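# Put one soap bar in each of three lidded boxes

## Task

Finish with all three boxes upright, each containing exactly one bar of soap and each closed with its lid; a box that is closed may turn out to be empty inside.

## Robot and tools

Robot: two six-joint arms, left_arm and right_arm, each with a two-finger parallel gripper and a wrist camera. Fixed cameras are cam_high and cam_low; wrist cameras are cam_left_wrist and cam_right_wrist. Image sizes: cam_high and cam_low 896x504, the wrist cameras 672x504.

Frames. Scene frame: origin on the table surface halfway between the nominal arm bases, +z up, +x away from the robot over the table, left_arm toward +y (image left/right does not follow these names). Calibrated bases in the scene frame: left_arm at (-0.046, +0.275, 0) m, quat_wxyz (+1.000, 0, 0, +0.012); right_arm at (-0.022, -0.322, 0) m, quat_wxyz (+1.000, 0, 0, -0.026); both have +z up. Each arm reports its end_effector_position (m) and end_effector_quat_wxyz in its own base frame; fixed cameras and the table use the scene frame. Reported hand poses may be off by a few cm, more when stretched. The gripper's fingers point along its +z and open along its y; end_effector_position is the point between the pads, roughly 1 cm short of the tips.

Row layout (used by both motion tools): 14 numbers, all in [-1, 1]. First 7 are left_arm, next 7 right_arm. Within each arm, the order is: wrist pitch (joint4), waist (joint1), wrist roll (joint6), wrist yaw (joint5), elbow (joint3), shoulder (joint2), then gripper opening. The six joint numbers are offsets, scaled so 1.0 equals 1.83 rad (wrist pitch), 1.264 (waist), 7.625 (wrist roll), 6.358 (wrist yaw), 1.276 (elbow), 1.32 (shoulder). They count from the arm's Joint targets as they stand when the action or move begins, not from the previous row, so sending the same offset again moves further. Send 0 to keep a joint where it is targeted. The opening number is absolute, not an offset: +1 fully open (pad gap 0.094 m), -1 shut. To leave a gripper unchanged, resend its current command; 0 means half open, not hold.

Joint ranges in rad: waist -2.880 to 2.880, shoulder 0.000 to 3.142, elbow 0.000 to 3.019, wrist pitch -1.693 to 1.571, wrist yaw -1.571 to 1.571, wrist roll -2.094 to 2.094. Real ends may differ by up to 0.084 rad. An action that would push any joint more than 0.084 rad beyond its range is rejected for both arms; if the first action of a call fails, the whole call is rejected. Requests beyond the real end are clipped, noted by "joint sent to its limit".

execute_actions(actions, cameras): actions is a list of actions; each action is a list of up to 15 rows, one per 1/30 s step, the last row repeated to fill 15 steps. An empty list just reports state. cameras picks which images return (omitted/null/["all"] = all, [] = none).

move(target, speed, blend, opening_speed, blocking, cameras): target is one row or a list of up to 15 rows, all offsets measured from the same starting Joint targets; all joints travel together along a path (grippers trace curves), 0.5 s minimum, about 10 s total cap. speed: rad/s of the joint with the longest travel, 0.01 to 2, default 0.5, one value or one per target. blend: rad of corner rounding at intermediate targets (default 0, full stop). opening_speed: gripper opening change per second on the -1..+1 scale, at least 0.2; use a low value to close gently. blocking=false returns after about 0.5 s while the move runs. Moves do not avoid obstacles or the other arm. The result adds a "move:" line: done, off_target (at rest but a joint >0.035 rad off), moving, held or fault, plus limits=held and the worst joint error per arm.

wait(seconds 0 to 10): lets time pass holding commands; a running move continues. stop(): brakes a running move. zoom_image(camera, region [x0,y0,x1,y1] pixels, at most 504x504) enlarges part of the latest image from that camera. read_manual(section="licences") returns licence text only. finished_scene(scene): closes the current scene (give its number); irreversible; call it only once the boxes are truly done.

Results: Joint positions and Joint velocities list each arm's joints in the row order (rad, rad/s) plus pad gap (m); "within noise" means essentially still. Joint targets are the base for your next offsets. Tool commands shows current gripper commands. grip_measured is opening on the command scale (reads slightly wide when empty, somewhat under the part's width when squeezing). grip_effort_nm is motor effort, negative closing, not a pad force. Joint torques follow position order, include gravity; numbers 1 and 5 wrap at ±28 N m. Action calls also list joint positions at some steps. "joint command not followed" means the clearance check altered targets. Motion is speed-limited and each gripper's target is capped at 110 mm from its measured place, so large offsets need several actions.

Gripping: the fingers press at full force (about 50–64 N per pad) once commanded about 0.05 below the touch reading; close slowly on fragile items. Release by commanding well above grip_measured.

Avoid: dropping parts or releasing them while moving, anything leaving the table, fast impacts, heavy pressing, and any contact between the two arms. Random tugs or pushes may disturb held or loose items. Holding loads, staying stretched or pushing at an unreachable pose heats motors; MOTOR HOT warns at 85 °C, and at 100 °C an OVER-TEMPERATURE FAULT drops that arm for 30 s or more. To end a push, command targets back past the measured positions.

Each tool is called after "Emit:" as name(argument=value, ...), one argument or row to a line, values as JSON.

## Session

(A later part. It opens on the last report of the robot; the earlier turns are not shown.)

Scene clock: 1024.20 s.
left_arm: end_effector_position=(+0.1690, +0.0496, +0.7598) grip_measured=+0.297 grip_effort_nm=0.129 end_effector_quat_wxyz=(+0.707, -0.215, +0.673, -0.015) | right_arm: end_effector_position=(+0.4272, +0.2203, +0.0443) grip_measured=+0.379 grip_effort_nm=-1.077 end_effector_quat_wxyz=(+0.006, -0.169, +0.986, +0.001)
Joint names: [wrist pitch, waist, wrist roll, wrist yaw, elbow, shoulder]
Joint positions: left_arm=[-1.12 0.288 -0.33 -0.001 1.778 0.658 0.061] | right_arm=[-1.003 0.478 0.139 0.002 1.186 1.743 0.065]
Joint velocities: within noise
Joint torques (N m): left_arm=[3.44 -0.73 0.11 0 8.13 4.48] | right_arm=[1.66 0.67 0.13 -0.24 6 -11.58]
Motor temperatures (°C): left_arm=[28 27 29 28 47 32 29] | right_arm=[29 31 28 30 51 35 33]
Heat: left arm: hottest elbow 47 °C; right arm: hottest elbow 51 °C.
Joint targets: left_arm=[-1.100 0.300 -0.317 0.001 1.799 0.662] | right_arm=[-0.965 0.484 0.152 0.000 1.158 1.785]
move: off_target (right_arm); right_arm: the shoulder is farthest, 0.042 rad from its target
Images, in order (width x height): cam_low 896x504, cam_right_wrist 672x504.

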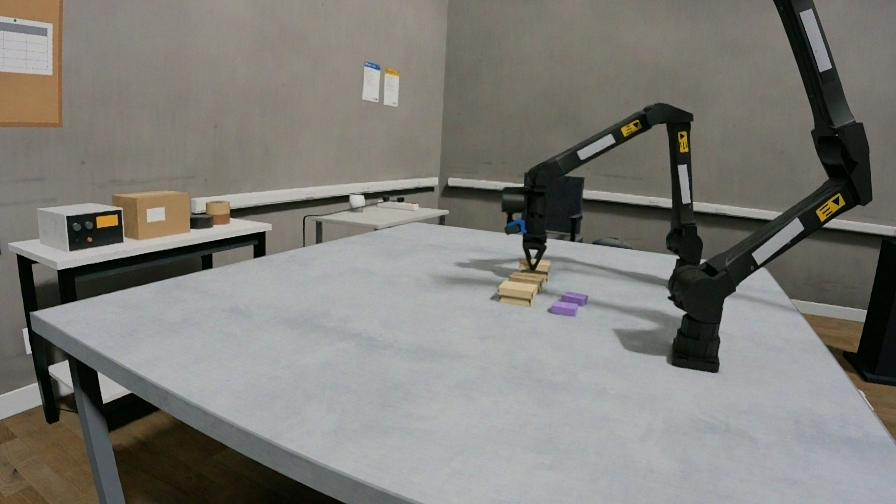

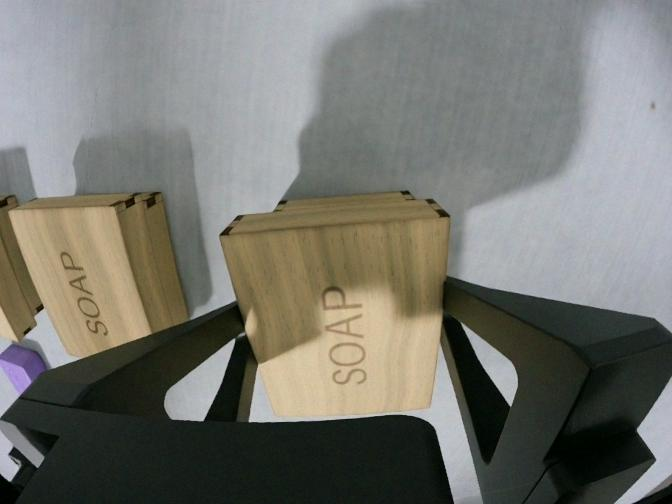

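Emit:
move(
  target=[
    [0,0,0,0,0,0,0.3,-0.02,0,0,0,0.04,-0.024,0.25],
    [0,0,0,0,0,0,0.3,-0.02,0,0,0,0.04,-0.024,0.6],
  ],
  speed=0.06,
  opening_speed=0.3,
  cameras=["cam_right_wrist","cam_low"],
)

Emit:
zoom_image(
  camera="cam_low",
  region=[514, 254, 556, 286],
)

Emit:
zoom_image(
  camera="cam_right_wrist",
  region=[200, 170, 480, 430],
)

Scene clock: 1048.47 s.
left_arm: end_effector_position=(+0.1690, +0.0496, +0.7598) grip_measured=+0.297 grip_effort_nm=0.134 end_effector_quat_wxyz=(+0.707, -0.215, +0.673, -0.015) | right_arm: end_effector_position=(+0.4272, +0.2203, +0.0451) grip_measured=+0.597 grip_effort_nm=0.051 end_effector_quat_wxyz=(+0.007, -0.169, +0.986, +0.001)
Joint names: [wrist pitch, waist, wrist roll, wrist yaw, elbow, shoulder]
Joint positions: left_arm=[-1.12 0.288 -0.33 -0.001 1.778 0.658 0.061] | right_arm=[-1.003 0.478 0.139 0.002 1.186 1.741 0.075]
Joint velocities: within noise
Joint torques (N m): left_arm=[3.44 -0.67 0.11 0 8.13 4.48] | right_arm=[0.43 0.67 0.13 -0.24 10.28 -13.98]
Motor temperatures (°C): left_arm=[28 27 29 28 46 32 29] | right_arm=[29 31 28 30 51 36 33]
Heat: left arm: hottest elbow 46 °C; right arm: hottest elbow 51 °C.
Joint targets: left_arm=[-1.100 0.300 -0.317 0.001 1.799 0.662] | right_arm=[-1.002 0.484 0.151 0.001 1.209 1.753]
move: done
Images, in order (width x height): cam_low 896x504, cam_right_wrist 672x504.

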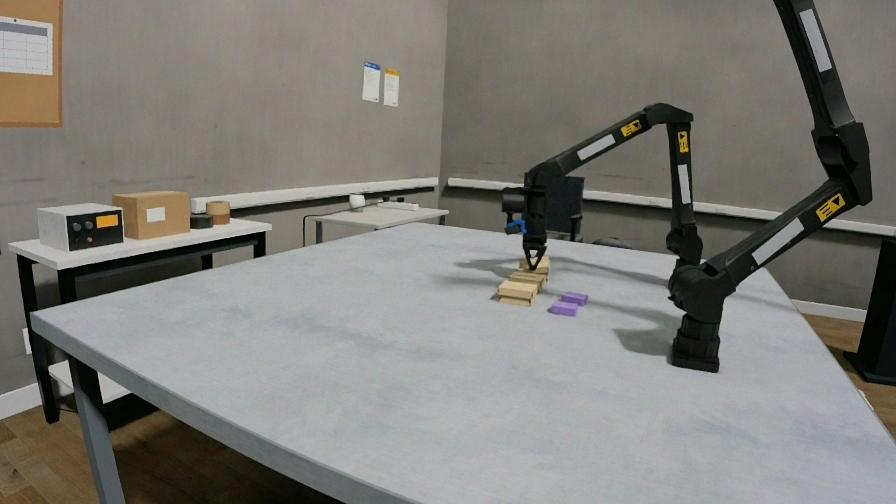

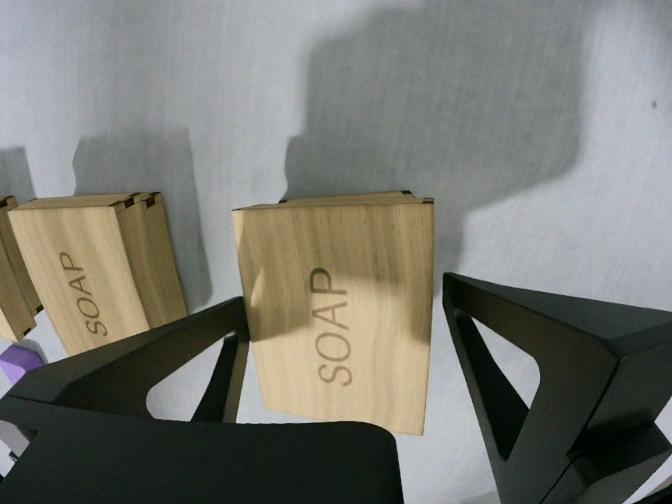

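Scaled by 12.000 from the camera's 896x504 image, which has a finer 1280x720 frame.

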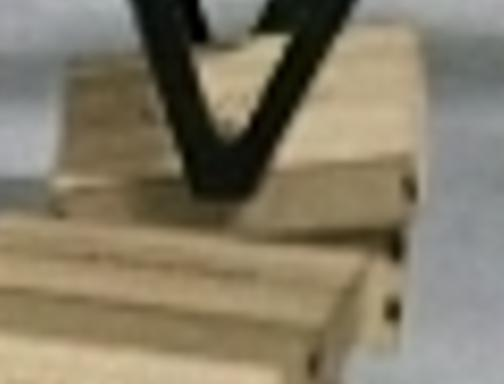

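Scaled by 1.800 from the camera's 672x504 image, which has a finer 960x720 frame.

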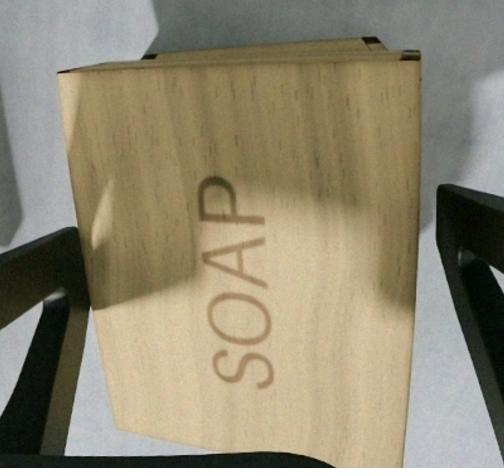

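Emit:
move(
  target=[0,0,0,0,0,0,0.3,0,-0.0127,0,0,0,0,0.55],
  speed=0.03,
  opening_speed=0.3,
  cameras=["cam_right_wrist","cam_low"],
)

Emit:
zoom_image(
  camera="cam_low",
  region=[514, 254, 556, 286],
)

Scene clock: 1064.27 s.
left_arm: end_effector_position=(+0.1690, +0.0496, +0.7598) grip_measured=+0.297 grip_effort_nm=0.129 end_effector_quat_wxyz=(+0.707, -0.215, +0.673, -0.015) | right_arm: end_effector_position=(+0.4279, +0.2191, +0.0451) grip_measured=+0.552 grip_effort_nm=-0.149 end_effector_quat_wxyz=(+0.007, -0.167, +0.986, +0.001)
Joint names: [wrist pitch, waist, wrist roll, wrist yaw, elbow, shoulder]
Joint positions: left_arm=[-1.12 0.288 -0.33 -0.001 1.778 0.658 0.061] | right_arm=[-1.003 0.475 0.139 0.002 1.186 1.741 0.073]
Joint velocities: within noise
Joint torques (N m): left_arm=[3.44 -0.67 0.11 0.01 8.12 4.42] | right_arm=[0.46 -0.56 0.13 -0.21 10.26 -14.04]
Motor temperatures (°C): left_arm=[28 27 29 28 46 32 29] | right_arm=[29 31 28 30 53 36 32]
Heat: left arm: hottest elbow 46 °C; right arm: hottest elbow 53 °C.
Joint targets: left_arm=[-1.100 0.300 -0.317 0.001 1.799 0.662] | right_arm=[-1.002 0.468 0.151 0.000 1.209 1.753]
move: done
Images, in order (width x height): cam_low 896x504, cam_right_wrist 672x504.

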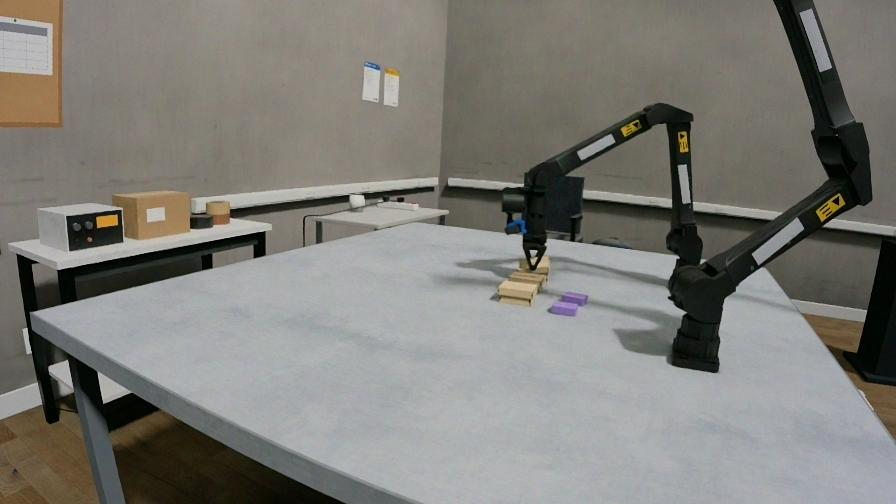

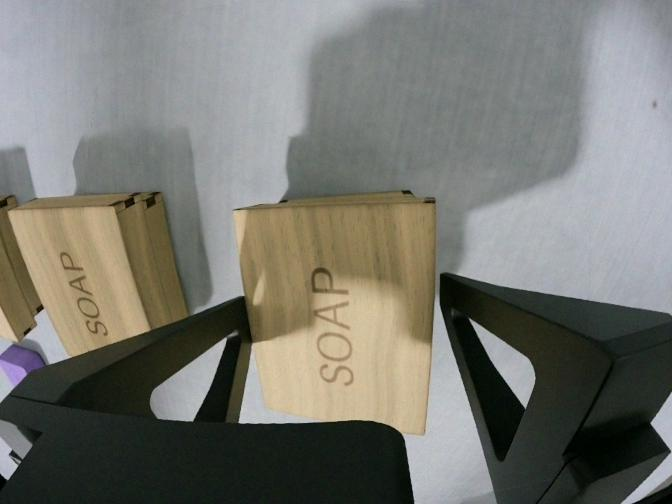

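Scaled by 12.000 from the camera's 896x504 image, which has a finer 1280x720 frame.

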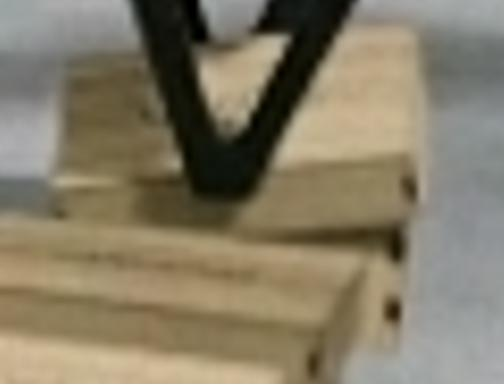

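Emit:
move(
  target=[0,0,0,0,0,0,0.3,0,-0.006,0,0,0,0,0.55],
  speed=0.03,
  cameras=["cam_right_wrist","cam_low"],
)

Emit:
zoom_image(
  camera="cam_low",
  region=[514, 254, 556, 286],
)

Emit:
zoom_image(
  camera="cam_right_wrist",
  region=[200, 170, 480, 450],
)

Scene clock: 1077.83 s.
left_arm: end_effector_position=(+0.1690, +0.0496, +0.7598) grip_measured=+0.297 grip_effort_nm=0.125 end_effector_quat_wxyz=(+0.707, -0.215, +0.673, -0.015) | right_arm: end_effector_position=(+0.4294, +0.2161, +0.0451) grip_measured=+0.552 grip_effort_nm=-0.149 end_effector_quat_wxyz=(+0.006, -0.164, +0.986, +0.001)
Joint names: [wrist pitch, waist, wrist roll, wrist yaw, elbow, shoulder]
Joint positions: left_arm=[-1.12 0.288 -0.33 -0.001 1.778 0.658 0.061] | right_arm=[-1.003 0.468 0.139 0.001 1.186 1.741 0.073]
Joint velocities: within noise
Joint torques (N m): left_arm=[3.44 -0.67 0.11 0.01 8.12 4.48] | right_arm=[0.44 -0.5 0.13 -0.2 10.29 -14.04]
Motor temperatures (°C): left_arm=[28 27 29 28 46 31 29] | right_arm=[29 31 28 30 54 36 32]
Heat: left arm: hottest elbow 46 °C; right arm: hottest elbow 54 °C.
Joint targets: left_arm=[-1.100 0.300 -0.317 0.001 1.799 0.662] | right_arm=[-1.002 0.461 0.151 0.000 1.209 1.753]
move: done
Images, in order (width x height): cam_low 896x504, cam_right_wrist 672x504.

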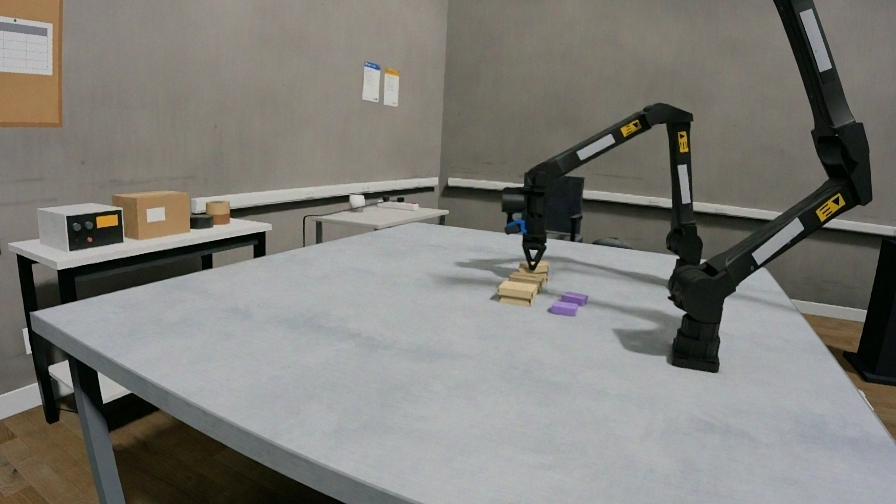

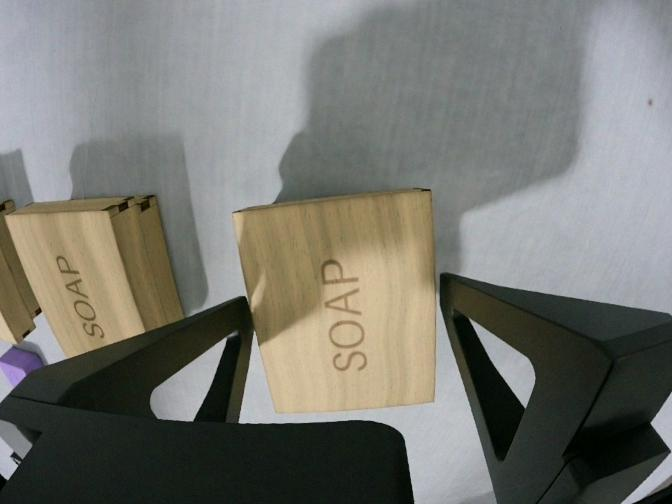

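Scaled by 12.000 from the camera's 896x504 image, which has a finer 1280x720 frame.

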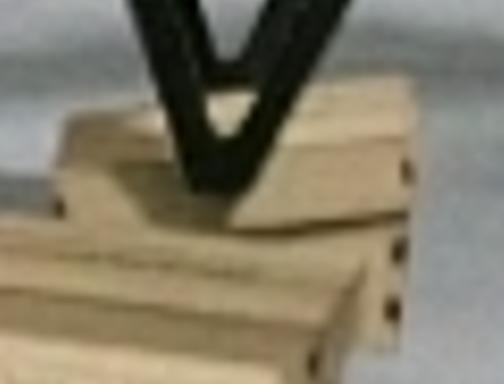

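Scaled by 1.800 from the camera's 672x504 image, which has a finer 960x720 frame.

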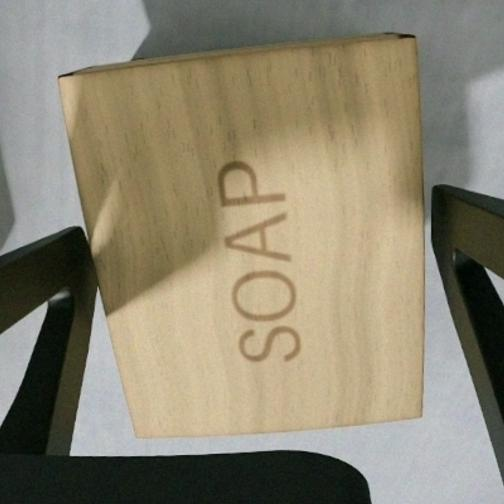

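Emit:
move(
  target=[
    [0,0,0,0,0,0,0.3,0,0,0,0,0,0,0.36],
    [0,0,0,0,0,0,0.3,0.0071,0,0,0,-0.0368,-0.0227,0.36],
  ],
  speed=0.03,
  opening_speed=0.2,
  cameras=["cam_right_wrist","cam_low"],
)

Emit:
zoom_image(
  camera="cam_low",
  region=[514, 254, 556, 286],
)

Scene clock: 1101.60 s.
left_arm: end_effector_position=(+0.1690, +0.0496, +0.7598) grip_measured=+0.297 grip_effort_nm=0.125 end_effector_quat_wxyz=(+0.707, -0.215, +0.673, -0.015) | right_arm: end_effector_position=(+0.4282, +0.2154, +0.0450) grip_measured=+0.362 grip_effort_nm=-0.999 end_effector_quat_wxyz=(+0.009, -0.163, +0.987, +0.002)
Joint names: [wrist pitch, waist, wrist roll, wrist yaw, elbow, shoulder]
Joint positions: left_arm=[-1.12 0.288 -0.33 -0.001 1.778 0.658 0.061] | right_arm=[-0.995 0.468 0.139 0.001 1.177 1.735 0.064]
Joint velocities: within noise
Joint torques (N m): left_arm=[3.44 -0.67 0.11 0.01 8.12 4.54] | right_arm=[0.69 -0.56 0.12 -0.19 7.02 -15.79]
Motor temperatures (°C): left_arm=[28 27 29 28 46 31 29] | right_arm=[29 31 28 30 55 36 32]
Heat: left arm: hottest elbow 46 °C; right arm: hottest elbow 55 °C.
Joint targets: left_arm=[-1.100 0.300 -0.317 0.001 1.799 0.662] | right_arm=[-0.988 0.461 0.152 0.000 1.162 1.723]
move: done
Images, in order (width x height): cam_low 896x504, cam_right_wrist 672x504.

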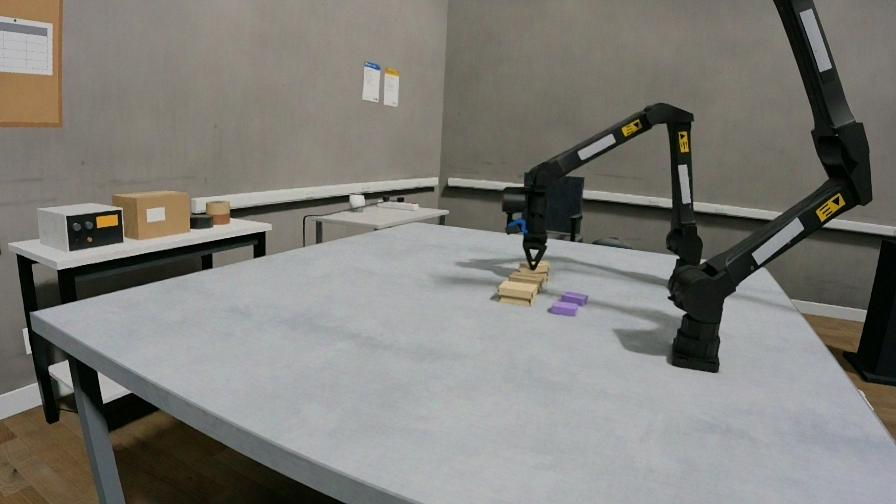

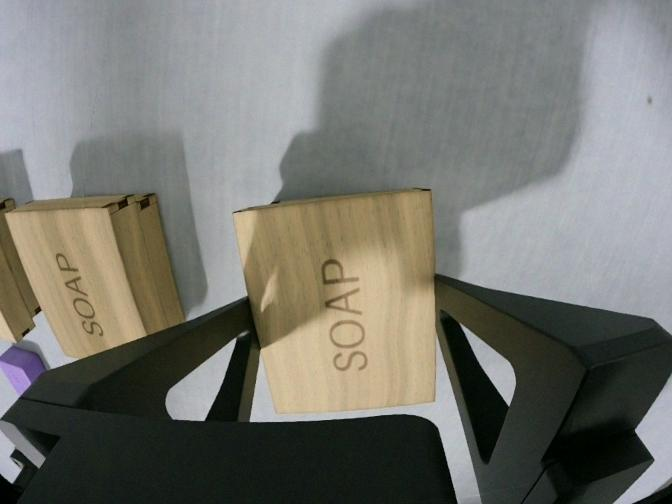

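Scaled by 12.000 from the camera's 896x504 image, which has a finer 1280x720 frame.

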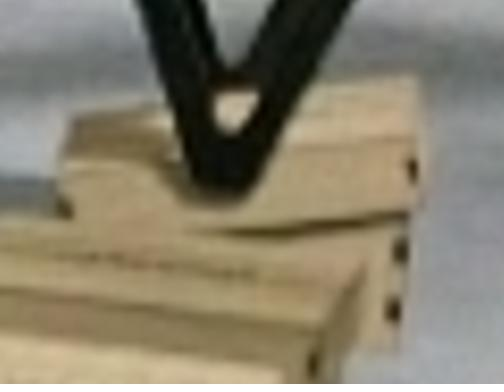

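Emit:
move(
  target=[
    [0,0,0,0,0,0,0.3,0.0023,0,0,0,-0.0085,-0.005,0.36],
    [0,0,0,0,0,0,0.3,0.0023,0,0,0,-0.0085,-0.005,0.6],
  ],
  speed=0.03,
  opening_speed=0.3,
  cameras=["cam_right_wrist","cam_low"],
)

Emit:
zoom_image(
  camera="cam_low",
  region=[514, 254, 556, 286],
)

Scene clock: 1109.80 s.
left_arm: end_effector_position=(+0.1690, +0.0496, +0.7598) grip_measured=+0.297 grip_effort_nm=0.129 end_effector_quat_wxyz=(+0.707, -0.215, +0.673, -0.015) | right_arm: end_effector_position=(+0.4234, +0.2130, +0.0430) grip_measured=+0.597 grip_effort_nm=0.046 end_effector_quat_wxyz=(+0.007, -0.163, +0.987, +0.002)
Joint names: [wrist pitch, waist, wrist roll, wrist yaw, elbow, shoulder]
Joint positions: left_arm=[-1.12 0.288 -0.33 -0.001 1.778 0.658 0.061] | right_arm=[-0.99 0.468 0.139 0.001 1.161 1.728 0.075]
Joint velocities: within noise
Joint torques (N m): left_arm=[3.44 -0.67 0.11 0.01 8.12 4.48] | right_arm=[0.62 -0.56 0.12 -0.19 7.42 -15.62]
Motor temperatures (°C): left_arm=[28 27 29 28 46 31 29] | right_arm=[29 31 28 30 53 36 32]
Heat: left arm: hottest elbow 46 °C; right arm: hottest elbow 53 °C.
Joint targets: left_arm=[-1.100 0.300 -0.317 0.001 1.799 0.662] | right_arm=[-0.984 0.461 0.152 0.000 1.151 1.717]
move: done
Images, in order (width x height): cam_low 896x504, cam_right_wrist 672x504.

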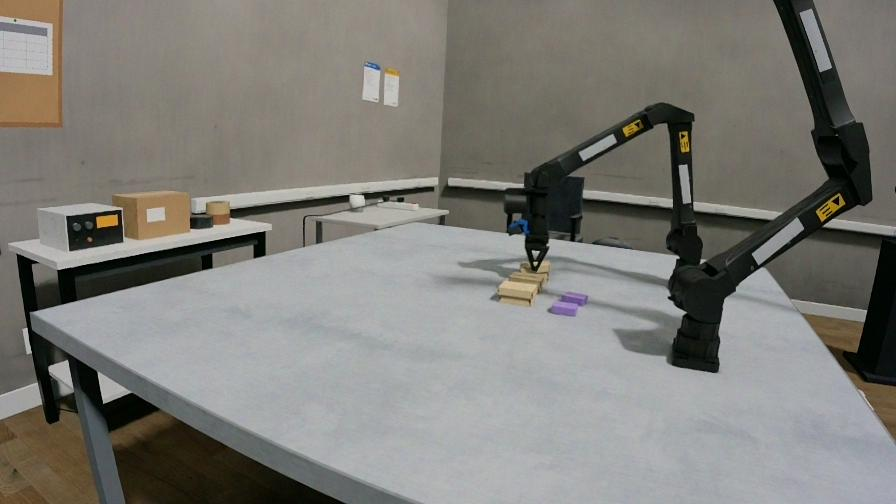

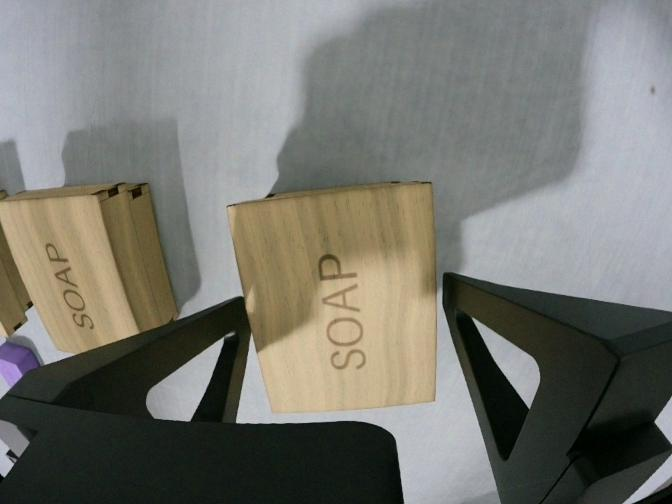

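Scaled by 12.000 from the camera's 896x504 image, which has a finer 1280x720 frame.

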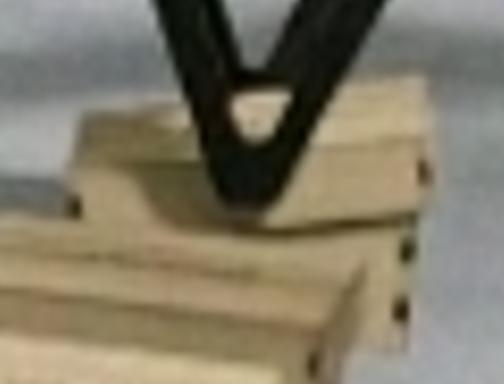

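Emit:
move(
  target=[
    [0,0,0,0,0,0,0.3,-0.0104,0,0,0,0.05,-0.012,0.7],
    [0,0,0,0,0,0,0.3,-0.06,0,0,0,0.095,-0.05,0.7],
  ],
  speed=0.15,
  blend=0.012,
  cameras=["cam_right_wrist","cam_low"],
)

Emit:
zoom_image(
  camera="cam_low",
  region=[514, 254, 556, 286],
)

Emit:
zoom_image(
  camera="cam_right_wrist",
  region=[200, 170, 480, 450],
)

Scene clock: 1125.33 s.
left_arm: end_effector_position=(+0.1690, +0.0496, +0.7598) grip_measured=+0.297 grip_effort_nm=0.129 end_effector_quat_wxyz=(+0.707, -0.215, +0.673, -0.015) | right_arm: end_effector_position=(+0.4285, +0.2156, +0.0923) grip_measured=+0.698 grip_effort_nm=0.046 end_effector_quat_wxyz=(+0.020, -0.163, +0.986, +0.006)
Joint names: [wrist pitch, waist, wrist roll, wrist yaw, elbow, shoulder]
Joint positions: left_arm=[-1.12 0.288 -0.33 -0.001 1.778 0.658 0.061] | right_arm=[-1.086 0.468 0.139 0.001 1.22 1.662 0.08]
Joint velocities: within noise
Joint torques (N m): left_arm=[3.43 -0.62 0.11 0.01 8.12 4.42] | right_arm=[0.14 -0.56 0.12 -0.19 13.3 -15.33]
Motor temperatures (°C): left_arm=[28 27 29 28 46 31 29] | right_arm=[29 31 28 30 52 37 31]
Heat: left arm: hottest elbow 46 °C; right arm: hottest elbow 52 °C.
Joint targets: left_arm=[-1.100 0.300 -0.317 0.001 1.799 0.662] | right_arm=[-1.094 0.461 0.152 0.000 1.272 1.651]
move: off_target (right_arm); right_arm: the elbow is farthest, 0.052 rad from its target
Images, in order (width x height): cam_low 896x504, cam_right_wrist 672x504.

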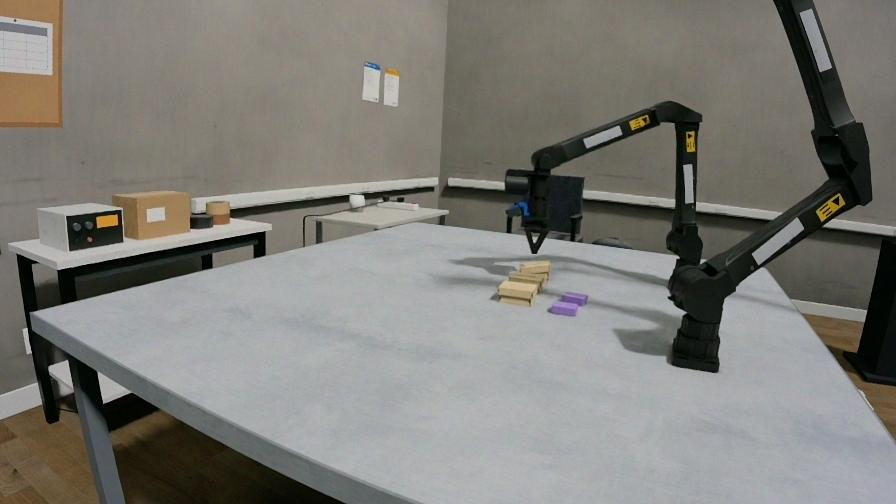

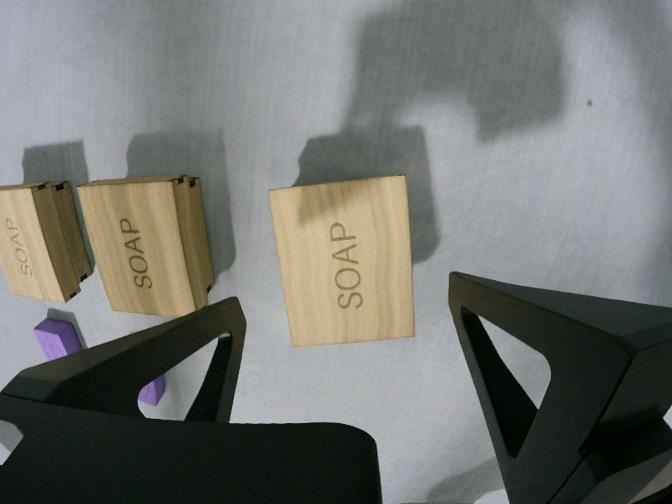

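Scaled by 12.000 from the camera's 896x504 image, which has a finer 1280x720 frame.

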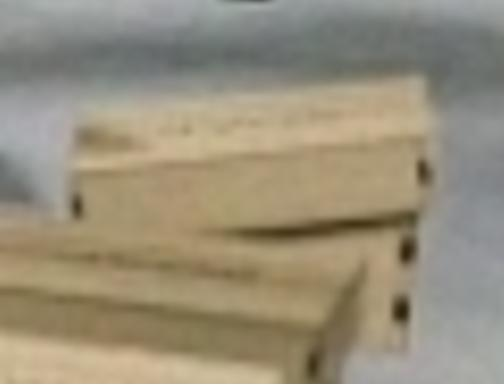

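Scaled by 1.800 from the camera's 672x504 image, which has a finer 960x720 frame.

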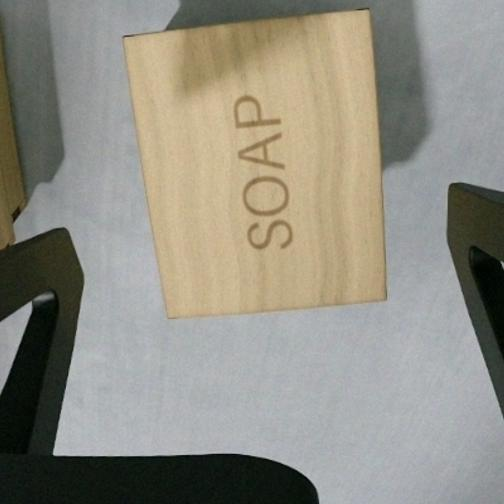

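Emit:
move(
  target=[
    [0,0,0,0,0,0,0.3,0.0077,0.0174,0,0,-0.102,-0.0174,-0.9],
    [0,0,0,0,0,0,0.3,0.0525,0.0174,0,0,-0.1324,0.0371,-0.9],
  ],
  speed=[0.12,0.05],
  opening_speed=1.5,
  cameras=["cam_right_wrist","cam_low"],
)

Emit:
zoom_image(
  camera="cam_low",
  region=[514, 254, 556, 286],
)

Scene clock: 1149.67 s.
left_arm: end_effector_position=(+0.1690, +0.0496, +0.7598) grip_measured=+0.297 grip_effort_nm=0.129 end_effector_quat_wxyz=(+0.707, -0.215, +0.673, -0.015) | right_arm: end_effector_position=(+0.4023, +0.2068, +0.0493) grip_measured=-0.898 grip_effort_nm=-0.149 end_effector_quat_wxyz=(-0.001, -0.167, +0.986, +0.000)
Joint names: [wrist pitch, waist, wrist roll, wrist yaw, elbow, shoulder]
Joint positions: left_arm=[-1.12 0.288 -0.33 -0.001 1.778 0.658 0.061] | right_arm=[-1.007 0.476 0.139 0 1.114 1.679 0.005]
Joint velocities: within noise
Joint torques (N m): left_arm=[3.45 -0.67 0.11 0.01 8.12 4.48] | right_arm=[0.77 0.67 0.12 -0.17 7.39 -12.45]
Motor temperatures (°C): left_arm=[28 27 29 28 46 31 29] | right_arm=[29 31 28 30 56 37 31]
Heat: left arm: hottest elbow 46 °C; right arm: hottest elbow 56 °C.
Joint targets: left_arm=[-1.100 0.300 -0.317 0.001 1.799 0.662] | right_arm=[-0.998 0.483 0.152 0.000 1.103 1.700]
move: done
Images, in order (width x height): cam_low 896x504, cam_right_wrist 672x504.

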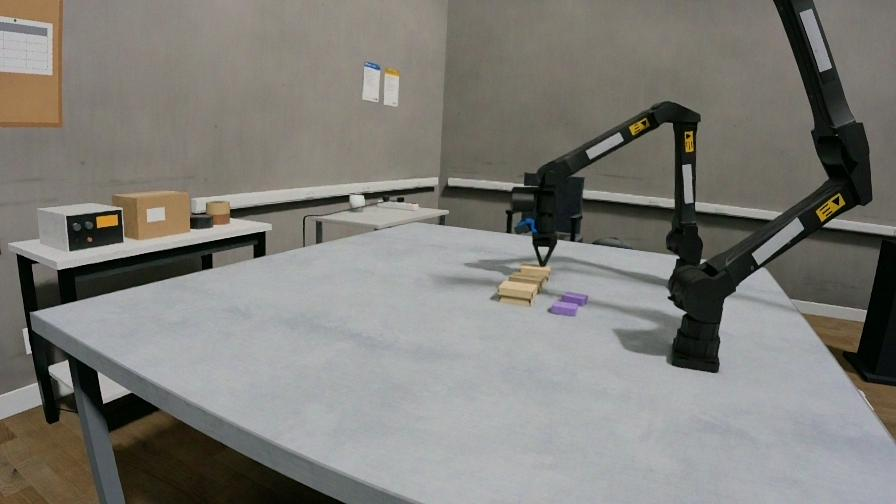

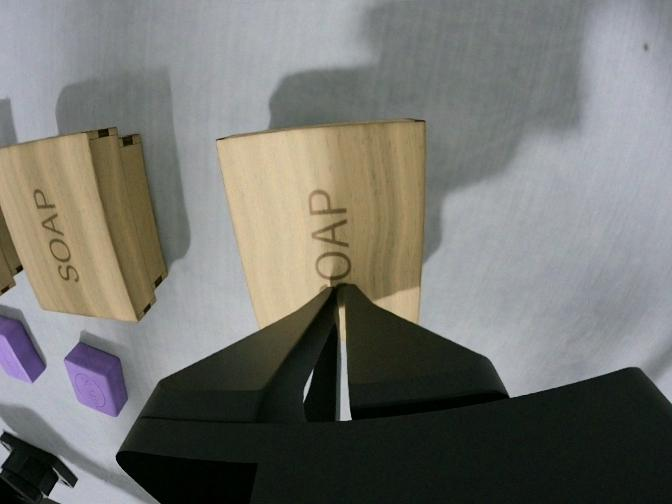

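Scaled by 12.000 from the camera's 896x504 image, which has a finer 1280x720 frame.

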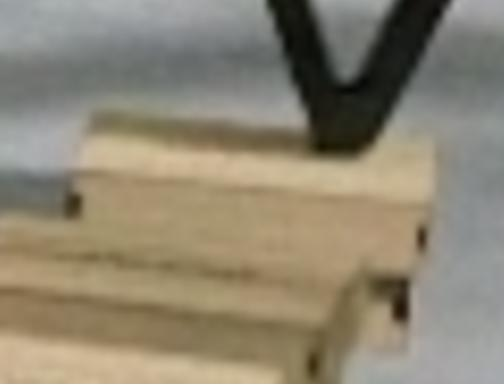

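Emit:
move(
  target=[
    [0,0,0,0,0,0,0.3,-0.05,0,0,0,0.11,-0.05,-0.9],
    [0,0,0,0,0,0,0.3,-0.1787,0.2793,0.0509,0,0.4451,0.1477,0.7],
  ],
  speed=[0.3,0.5],
  blend=0.04,
  cameras=["cam_right_wrist","cam_low"],
)

Emit:
zoom_image(
  camera="cam_low",
  region=[490, 250, 560, 310],
)

Emit:
zoom_image(
  camera="cam_right_wrist",
  region=[180, 150, 540, 420],
)

Scene clock: 1170.37 s.
left_arm: end_effector_position=(+0.1690, +0.0496, +0.7598) grip_measured=+0.297 grip_effort_nm=0.139 end_effector_quat_wxyz=(+0.707, -0.215, +0.673, -0.015) | right_arm: end_effector_position=(+0.3783, +0.4228, +0.1305) grip_measured=+0.697 grip_effort_nm=0.051 end_effector_quat_wxyz=(+0.000, -0.157, +0.988, +0.000)
Joint names: [wrist pitch, waist, wrist roll, wrist yaw, elbow, shoulder]
Joint positions: left_arm=[-1.12 0.288 -0.33 -0.001 1.778 0.658 0.061] | right_arm=[-1.317 0.842 0.527 0 1.614 1.869 0.08]
Joint velocities: within noise
Joint torques (N m): left_arm=[3.45 -0.67 0.12 0.01 8.12 4.48] | right_arm=[0.09 -0.5 0.13 -0.13 14.24 -16.09]
Motor temperatures (°C): left_arm=[28 27 29 28 46 31 29] | right_arm=[29 31 28 30 54 36 31]
Heat: left arm: hottest elbow 46 °C; right arm: hottest elbow 54 °C.
Joint targets: left_arm=[-1.100 0.300 -0.317 0.001 1.799 0.662] | right_arm=[-1.325 0.836 0.540 0.000 1.671 1.895]
move: off_target (right_arm); target 2's new numbers were sent with right_arm's elbow 0.057 rad from that target; right_arm: the elbow is farthest, 0.057 rad from its target
Images, in order (width x height): cam_low 896x504, cam_right_wrist 672x504.

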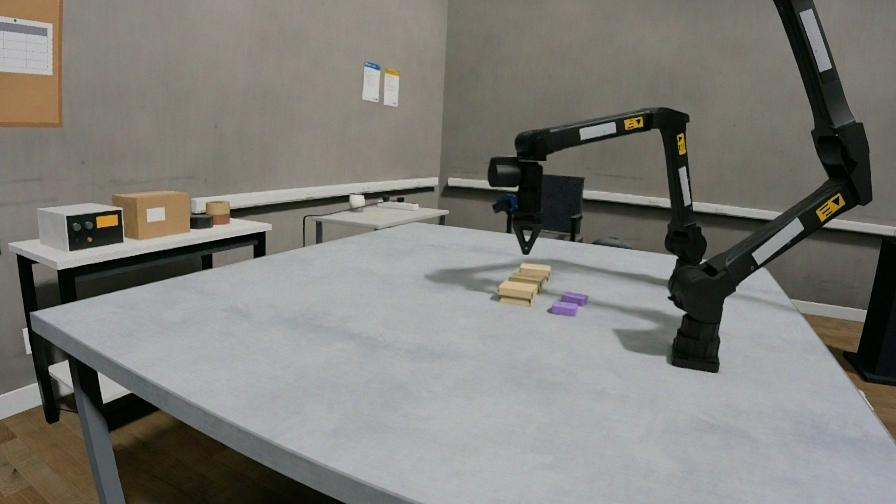

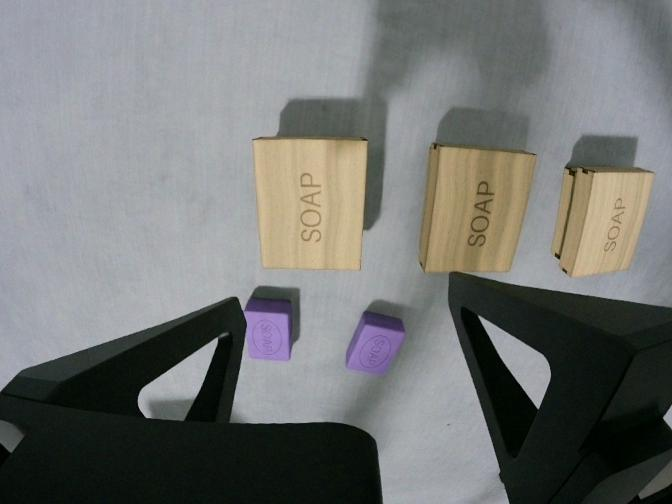

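Scaled by 7.200 from the camera's 896x504 image, which has a finer 1280x720 frame.

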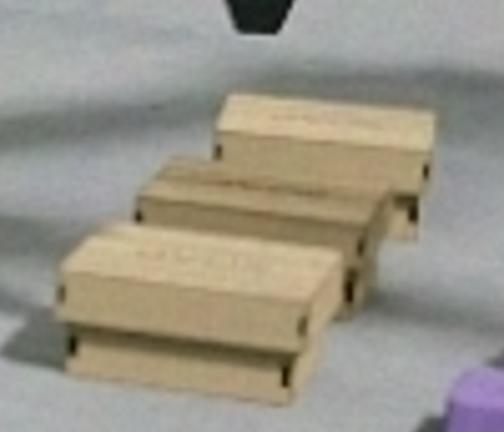

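Scaled by 1.400 from the camera's 672x504 image, which has a finer 960x720 frame.

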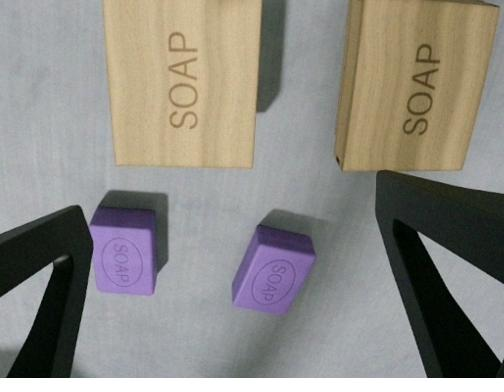

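Emit:
move(
  target=[0,0,0,0,0,0,0.3,0.0331,0.0217,0.0114,0,0.0227,0.0544,0.7],
  cameras=["cam_right_wrist"],
)

Scene clock: 1234.53 s.
left_arm: end_effector_position=(+0.1690, +0.0496, +0.7598) grip_measured=+0.297 grip_effort_nm=0.129 end_effector_quat_wxyz=(+0.707, -0.215, +0.673, -0.015) | right_arm: end_effector_position=(+0.3844, +0.4437, +0.0969) grip_measured=+0.698 grip_effort_nm=0.051 end_effector_quat_wxyz=(-0.003, -0.122, +0.993, -0.003)
Joint names: [wrist pitch, waist, wrist roll, wrist yaw, elbow, shoulder]
Joint positions: left_arm=[-1.12 0.288 -0.33 -0.001 1.778 0.658 0.061] | right_arm=[-1.273 0.858 0.613 0 1.644 1.948 0.08]
Joint velocities: within noise
Joint torques (N m): left_arm=[3.44 -0.67 0.11 0.01 8.12 4.48] | right_arm=[0.69 0.56 0.17 -0.12 14.05 -17.61]
Motor temperatures (°C): left_arm=[28 27 29 28 45 31 29] | right_arm=[29 31 28 30 58 39 30]
Heat: left arm: hottest elbow 45 °C; right arm: hottest elbow 58 °C.
Joint targets: left_arm=[-1.100 0.300 -0.317 0.001 1.799 0.662] | right_arm=[-1.265 0.863 0.627 0.000 1.700 1.967]
move: off_target (right_arm); right_arm: the elbow is farthest, 0.056 rad from its target
Images, in order (width x height): cam_right_wrist 672x504.

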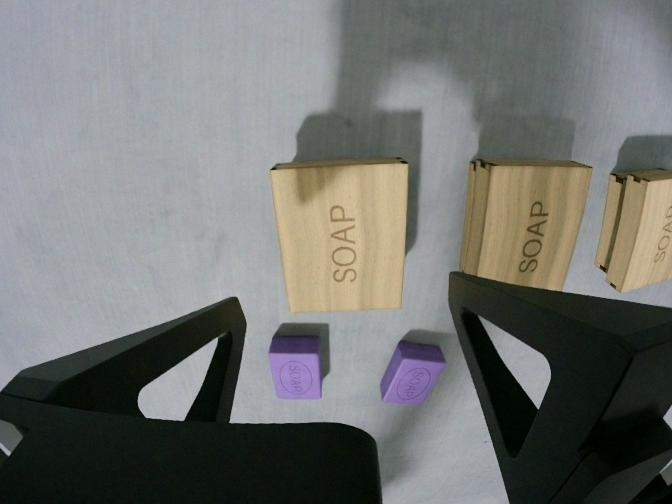

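Emit:
move(
  target=[
    [0,0,0,0,0,0,0.3,0,0,0.0025,0,-0.0431,0,0.7],
    [0,0,0,0,0,0,0.3,0.0432,0,0.0025,0,-0.0854,0.0258,0.7],
    [0,0,0,0,0,0,0.3,0.0842,0,0.0025,0,-0.1156,0.0530,0.7],
  ],
  speed=0.2,
  cameras=["cam_right_wrist"],
)

Emit:
move(
  target=[0,0,0,0,0,0,0.3,0,0,0,0,0,0,0.25],
  opening_speed=0.3,
  cameras=["cam_right_wrist"],
)

Scene clock: 1271.83 s.
left_arm: end_effector_position=(+0.1690, +0.0496, +0.7598) grip_measured=+0.297 grip_effort_nm=0.139 end_effector_quat_wxyz=(+0.707, -0.215, +0.673, -0.015) | right_arm: end_effector_position=(+0.3859, +0.4454, +0.0317) grip_measured=+0.698 grip_effort_nm=0.051 end_effector_quat_wxyz=(+0.001, -0.113, +0.994, +0.000)
Joint names: [wrist pitch, waist, wrist roll, wrist yaw, elbow, shoulder]
Joint positions: left_arm=[-1.12 0.288 -0.33 -0.001 1.778 0.658 0.061] | right_arm=[-1.119 0.858 0.632 0 1.562 2.013 0.08]
Joint velocities: within noise
Joint torques (N m): left_arm=[3.44 -0.67 0.11 0.01 8.12 4.48] | right_arm=[0.75 0.62 0.13 -0.12 7.97 -17.55]
Motor temperatures (°C): left_arm=[28 27 29 28 45 31 29] | right_arm=[29 31 28 30 61 40 30]
Heat: left arm: hottest elbow 45 °C; right arm: hottest elbow 61 °C.
Joint targets: left_arm=[-1.100 0.300 -0.317 0.001 1.799 0.662] | right_arm=[-1.110 0.863 0.646 0.000 1.553 2.037]
move: done
Images, in order (width x height): cam_right_wrist 672x504.

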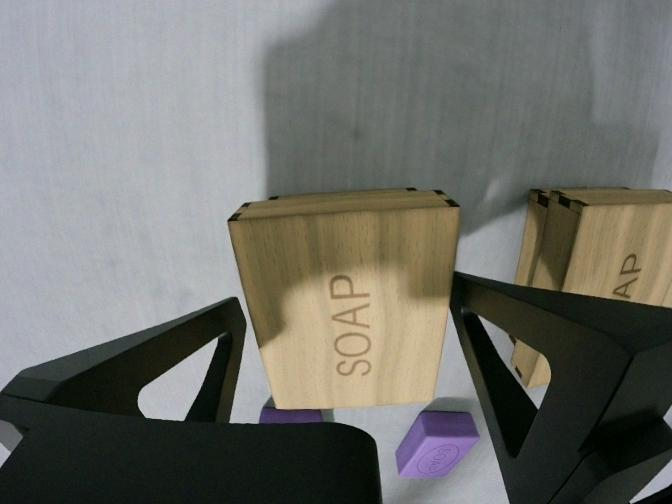

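Scene clock: 1273.53 s.
left_arm: end_effector_position=(+0.1690, +0.0496, +0.7598) grip_measured=+0.297 grip_effort_nm=0.125 end_effector_quat_wxyz=(+0.707, -0.215, +0.673, -0.015) | right_arm: end_effector_position=(+0.3859, +0.4454, +0.0317) grip_measured=+0.376 grip_effort_nm=-1.072 end_effector_quat_wxyz=(+0.001, -0.112, +0.994, +0.000)
Joint names: [wrist pitch, waist, wrist roll, wrist yaw, elbow, shoulder]
Joint positions: left_arm=[-1.12 0.288 -0.33 -0.001 1.778 0.658 0.061] | right_arm=[-1.119 0.858 0.633 0 1.562 2.013 0.065]
Joint velocities: within noise
Joint torques (N m): left_arm=[3.45 -0.67 0.11 0.01 8.1 4.48] | right_arm=[0.69 0.56 0.13 -0.13 7.95 -17.49]
Motor temperatures (°C): left_arm=[28 27 29 28 45 31 29] | right_arm=[29 31 28 30 61 40 30]
Heat: left arm: hottest elbow 45 °C; right arm: hottest elbow 61 °C.
Joint targets: left_arm=[-1.100 0.300 -0.317 0.001 1.799 0.662] | right_arm=[-1.110 0.863 0.646 0.000 1.553 2.037]
move: done
Images, in order (width x height): cam_right_wrist 672x504.

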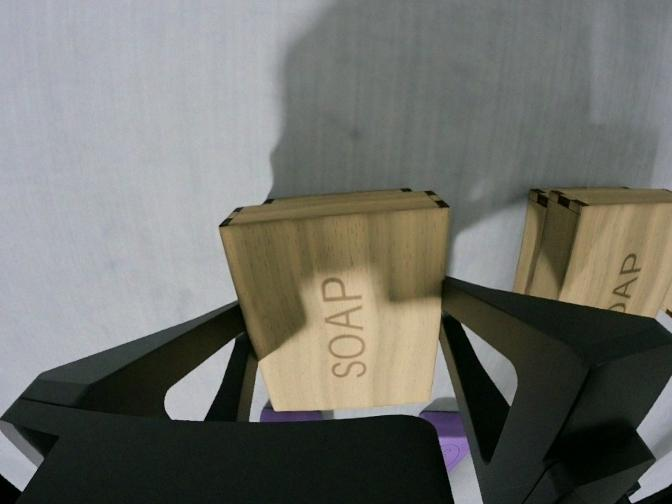

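Emit:
move(
  target=[
    [0,0,0,0,0,0,0.3,-0.008,0,0,0,0.0455,-0.0227,0.25],
    [0,0,0,0,0,0,0.3,-0.1131,0,0,0,0.1348,-0.0833,0.25],
  ],
  speed=0.15,
  cameras=["cam_low","cam_right_wrist"],
)

Scene clock: 1287.33 s.
left_arm: end_effector_position=(+0.1690, +0.0496, +0.7598) grip_measured=+0.297 grip_effort_nm=0.134 end_effector_quat_wxyz=(+0.707, -0.215, +0.673, -0.015) | right_arm: end_effector_position=(+0.3847, +0.4441, +0.1109) grip_measured=+0.376 grip_effort_nm=-1.082 end_effector_quat_wxyz=(-0.003, -0.112, +0.994, -0.003)
Joint names: [wrist pitch, waist, wrist roll, wrist yaw, elbow, shoulder]
Joint positions: left_arm=[-1.12 0.288 -0.33 -0.001 1.778 0.658 0.061] | right_arm=[-1.309 0.858 0.633 0 1.669 1.94 0.065]
Joint velocities: within noise
Joint torques (N m): left_arm=[3.44 -0.67 0.11 0.01 8.13 4.48] | right_arm=[0.16 0.56 0.13 -0.12 13.93 -20.13]
Motor temperatures (°C): left_arm=[28 27 29 28 45 31 29] | right_arm=[29 31 28 30 59 39 31]
Heat: left arm: hottest elbow 45 °C; right arm: hottest elbow 59 °C.
Joint targets: left_arm=[-1.100 0.300 -0.317 0.001 1.799 0.662] | right_arm=[-1.317 0.863 0.646 0.000 1.725 1.927]
move: off_target (right_arm); right_arm: the elbow is farthest, 0.056 rad from its target
Images, in order (width x height): cam_low 896x504, cam_right_wrist 672x504.

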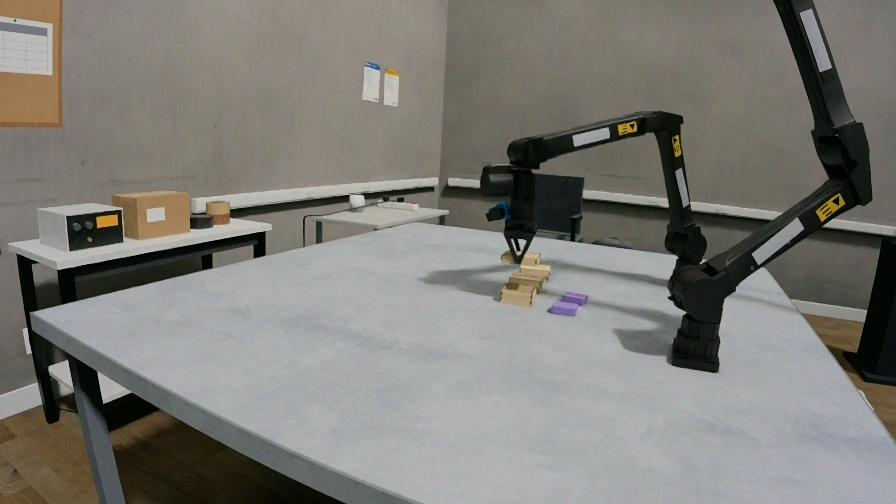

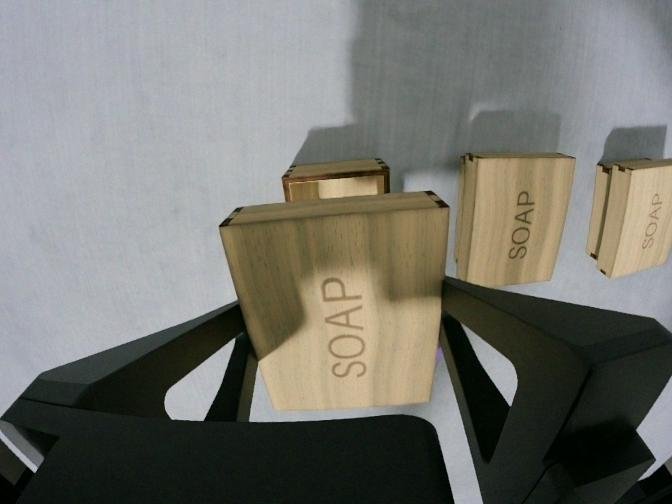

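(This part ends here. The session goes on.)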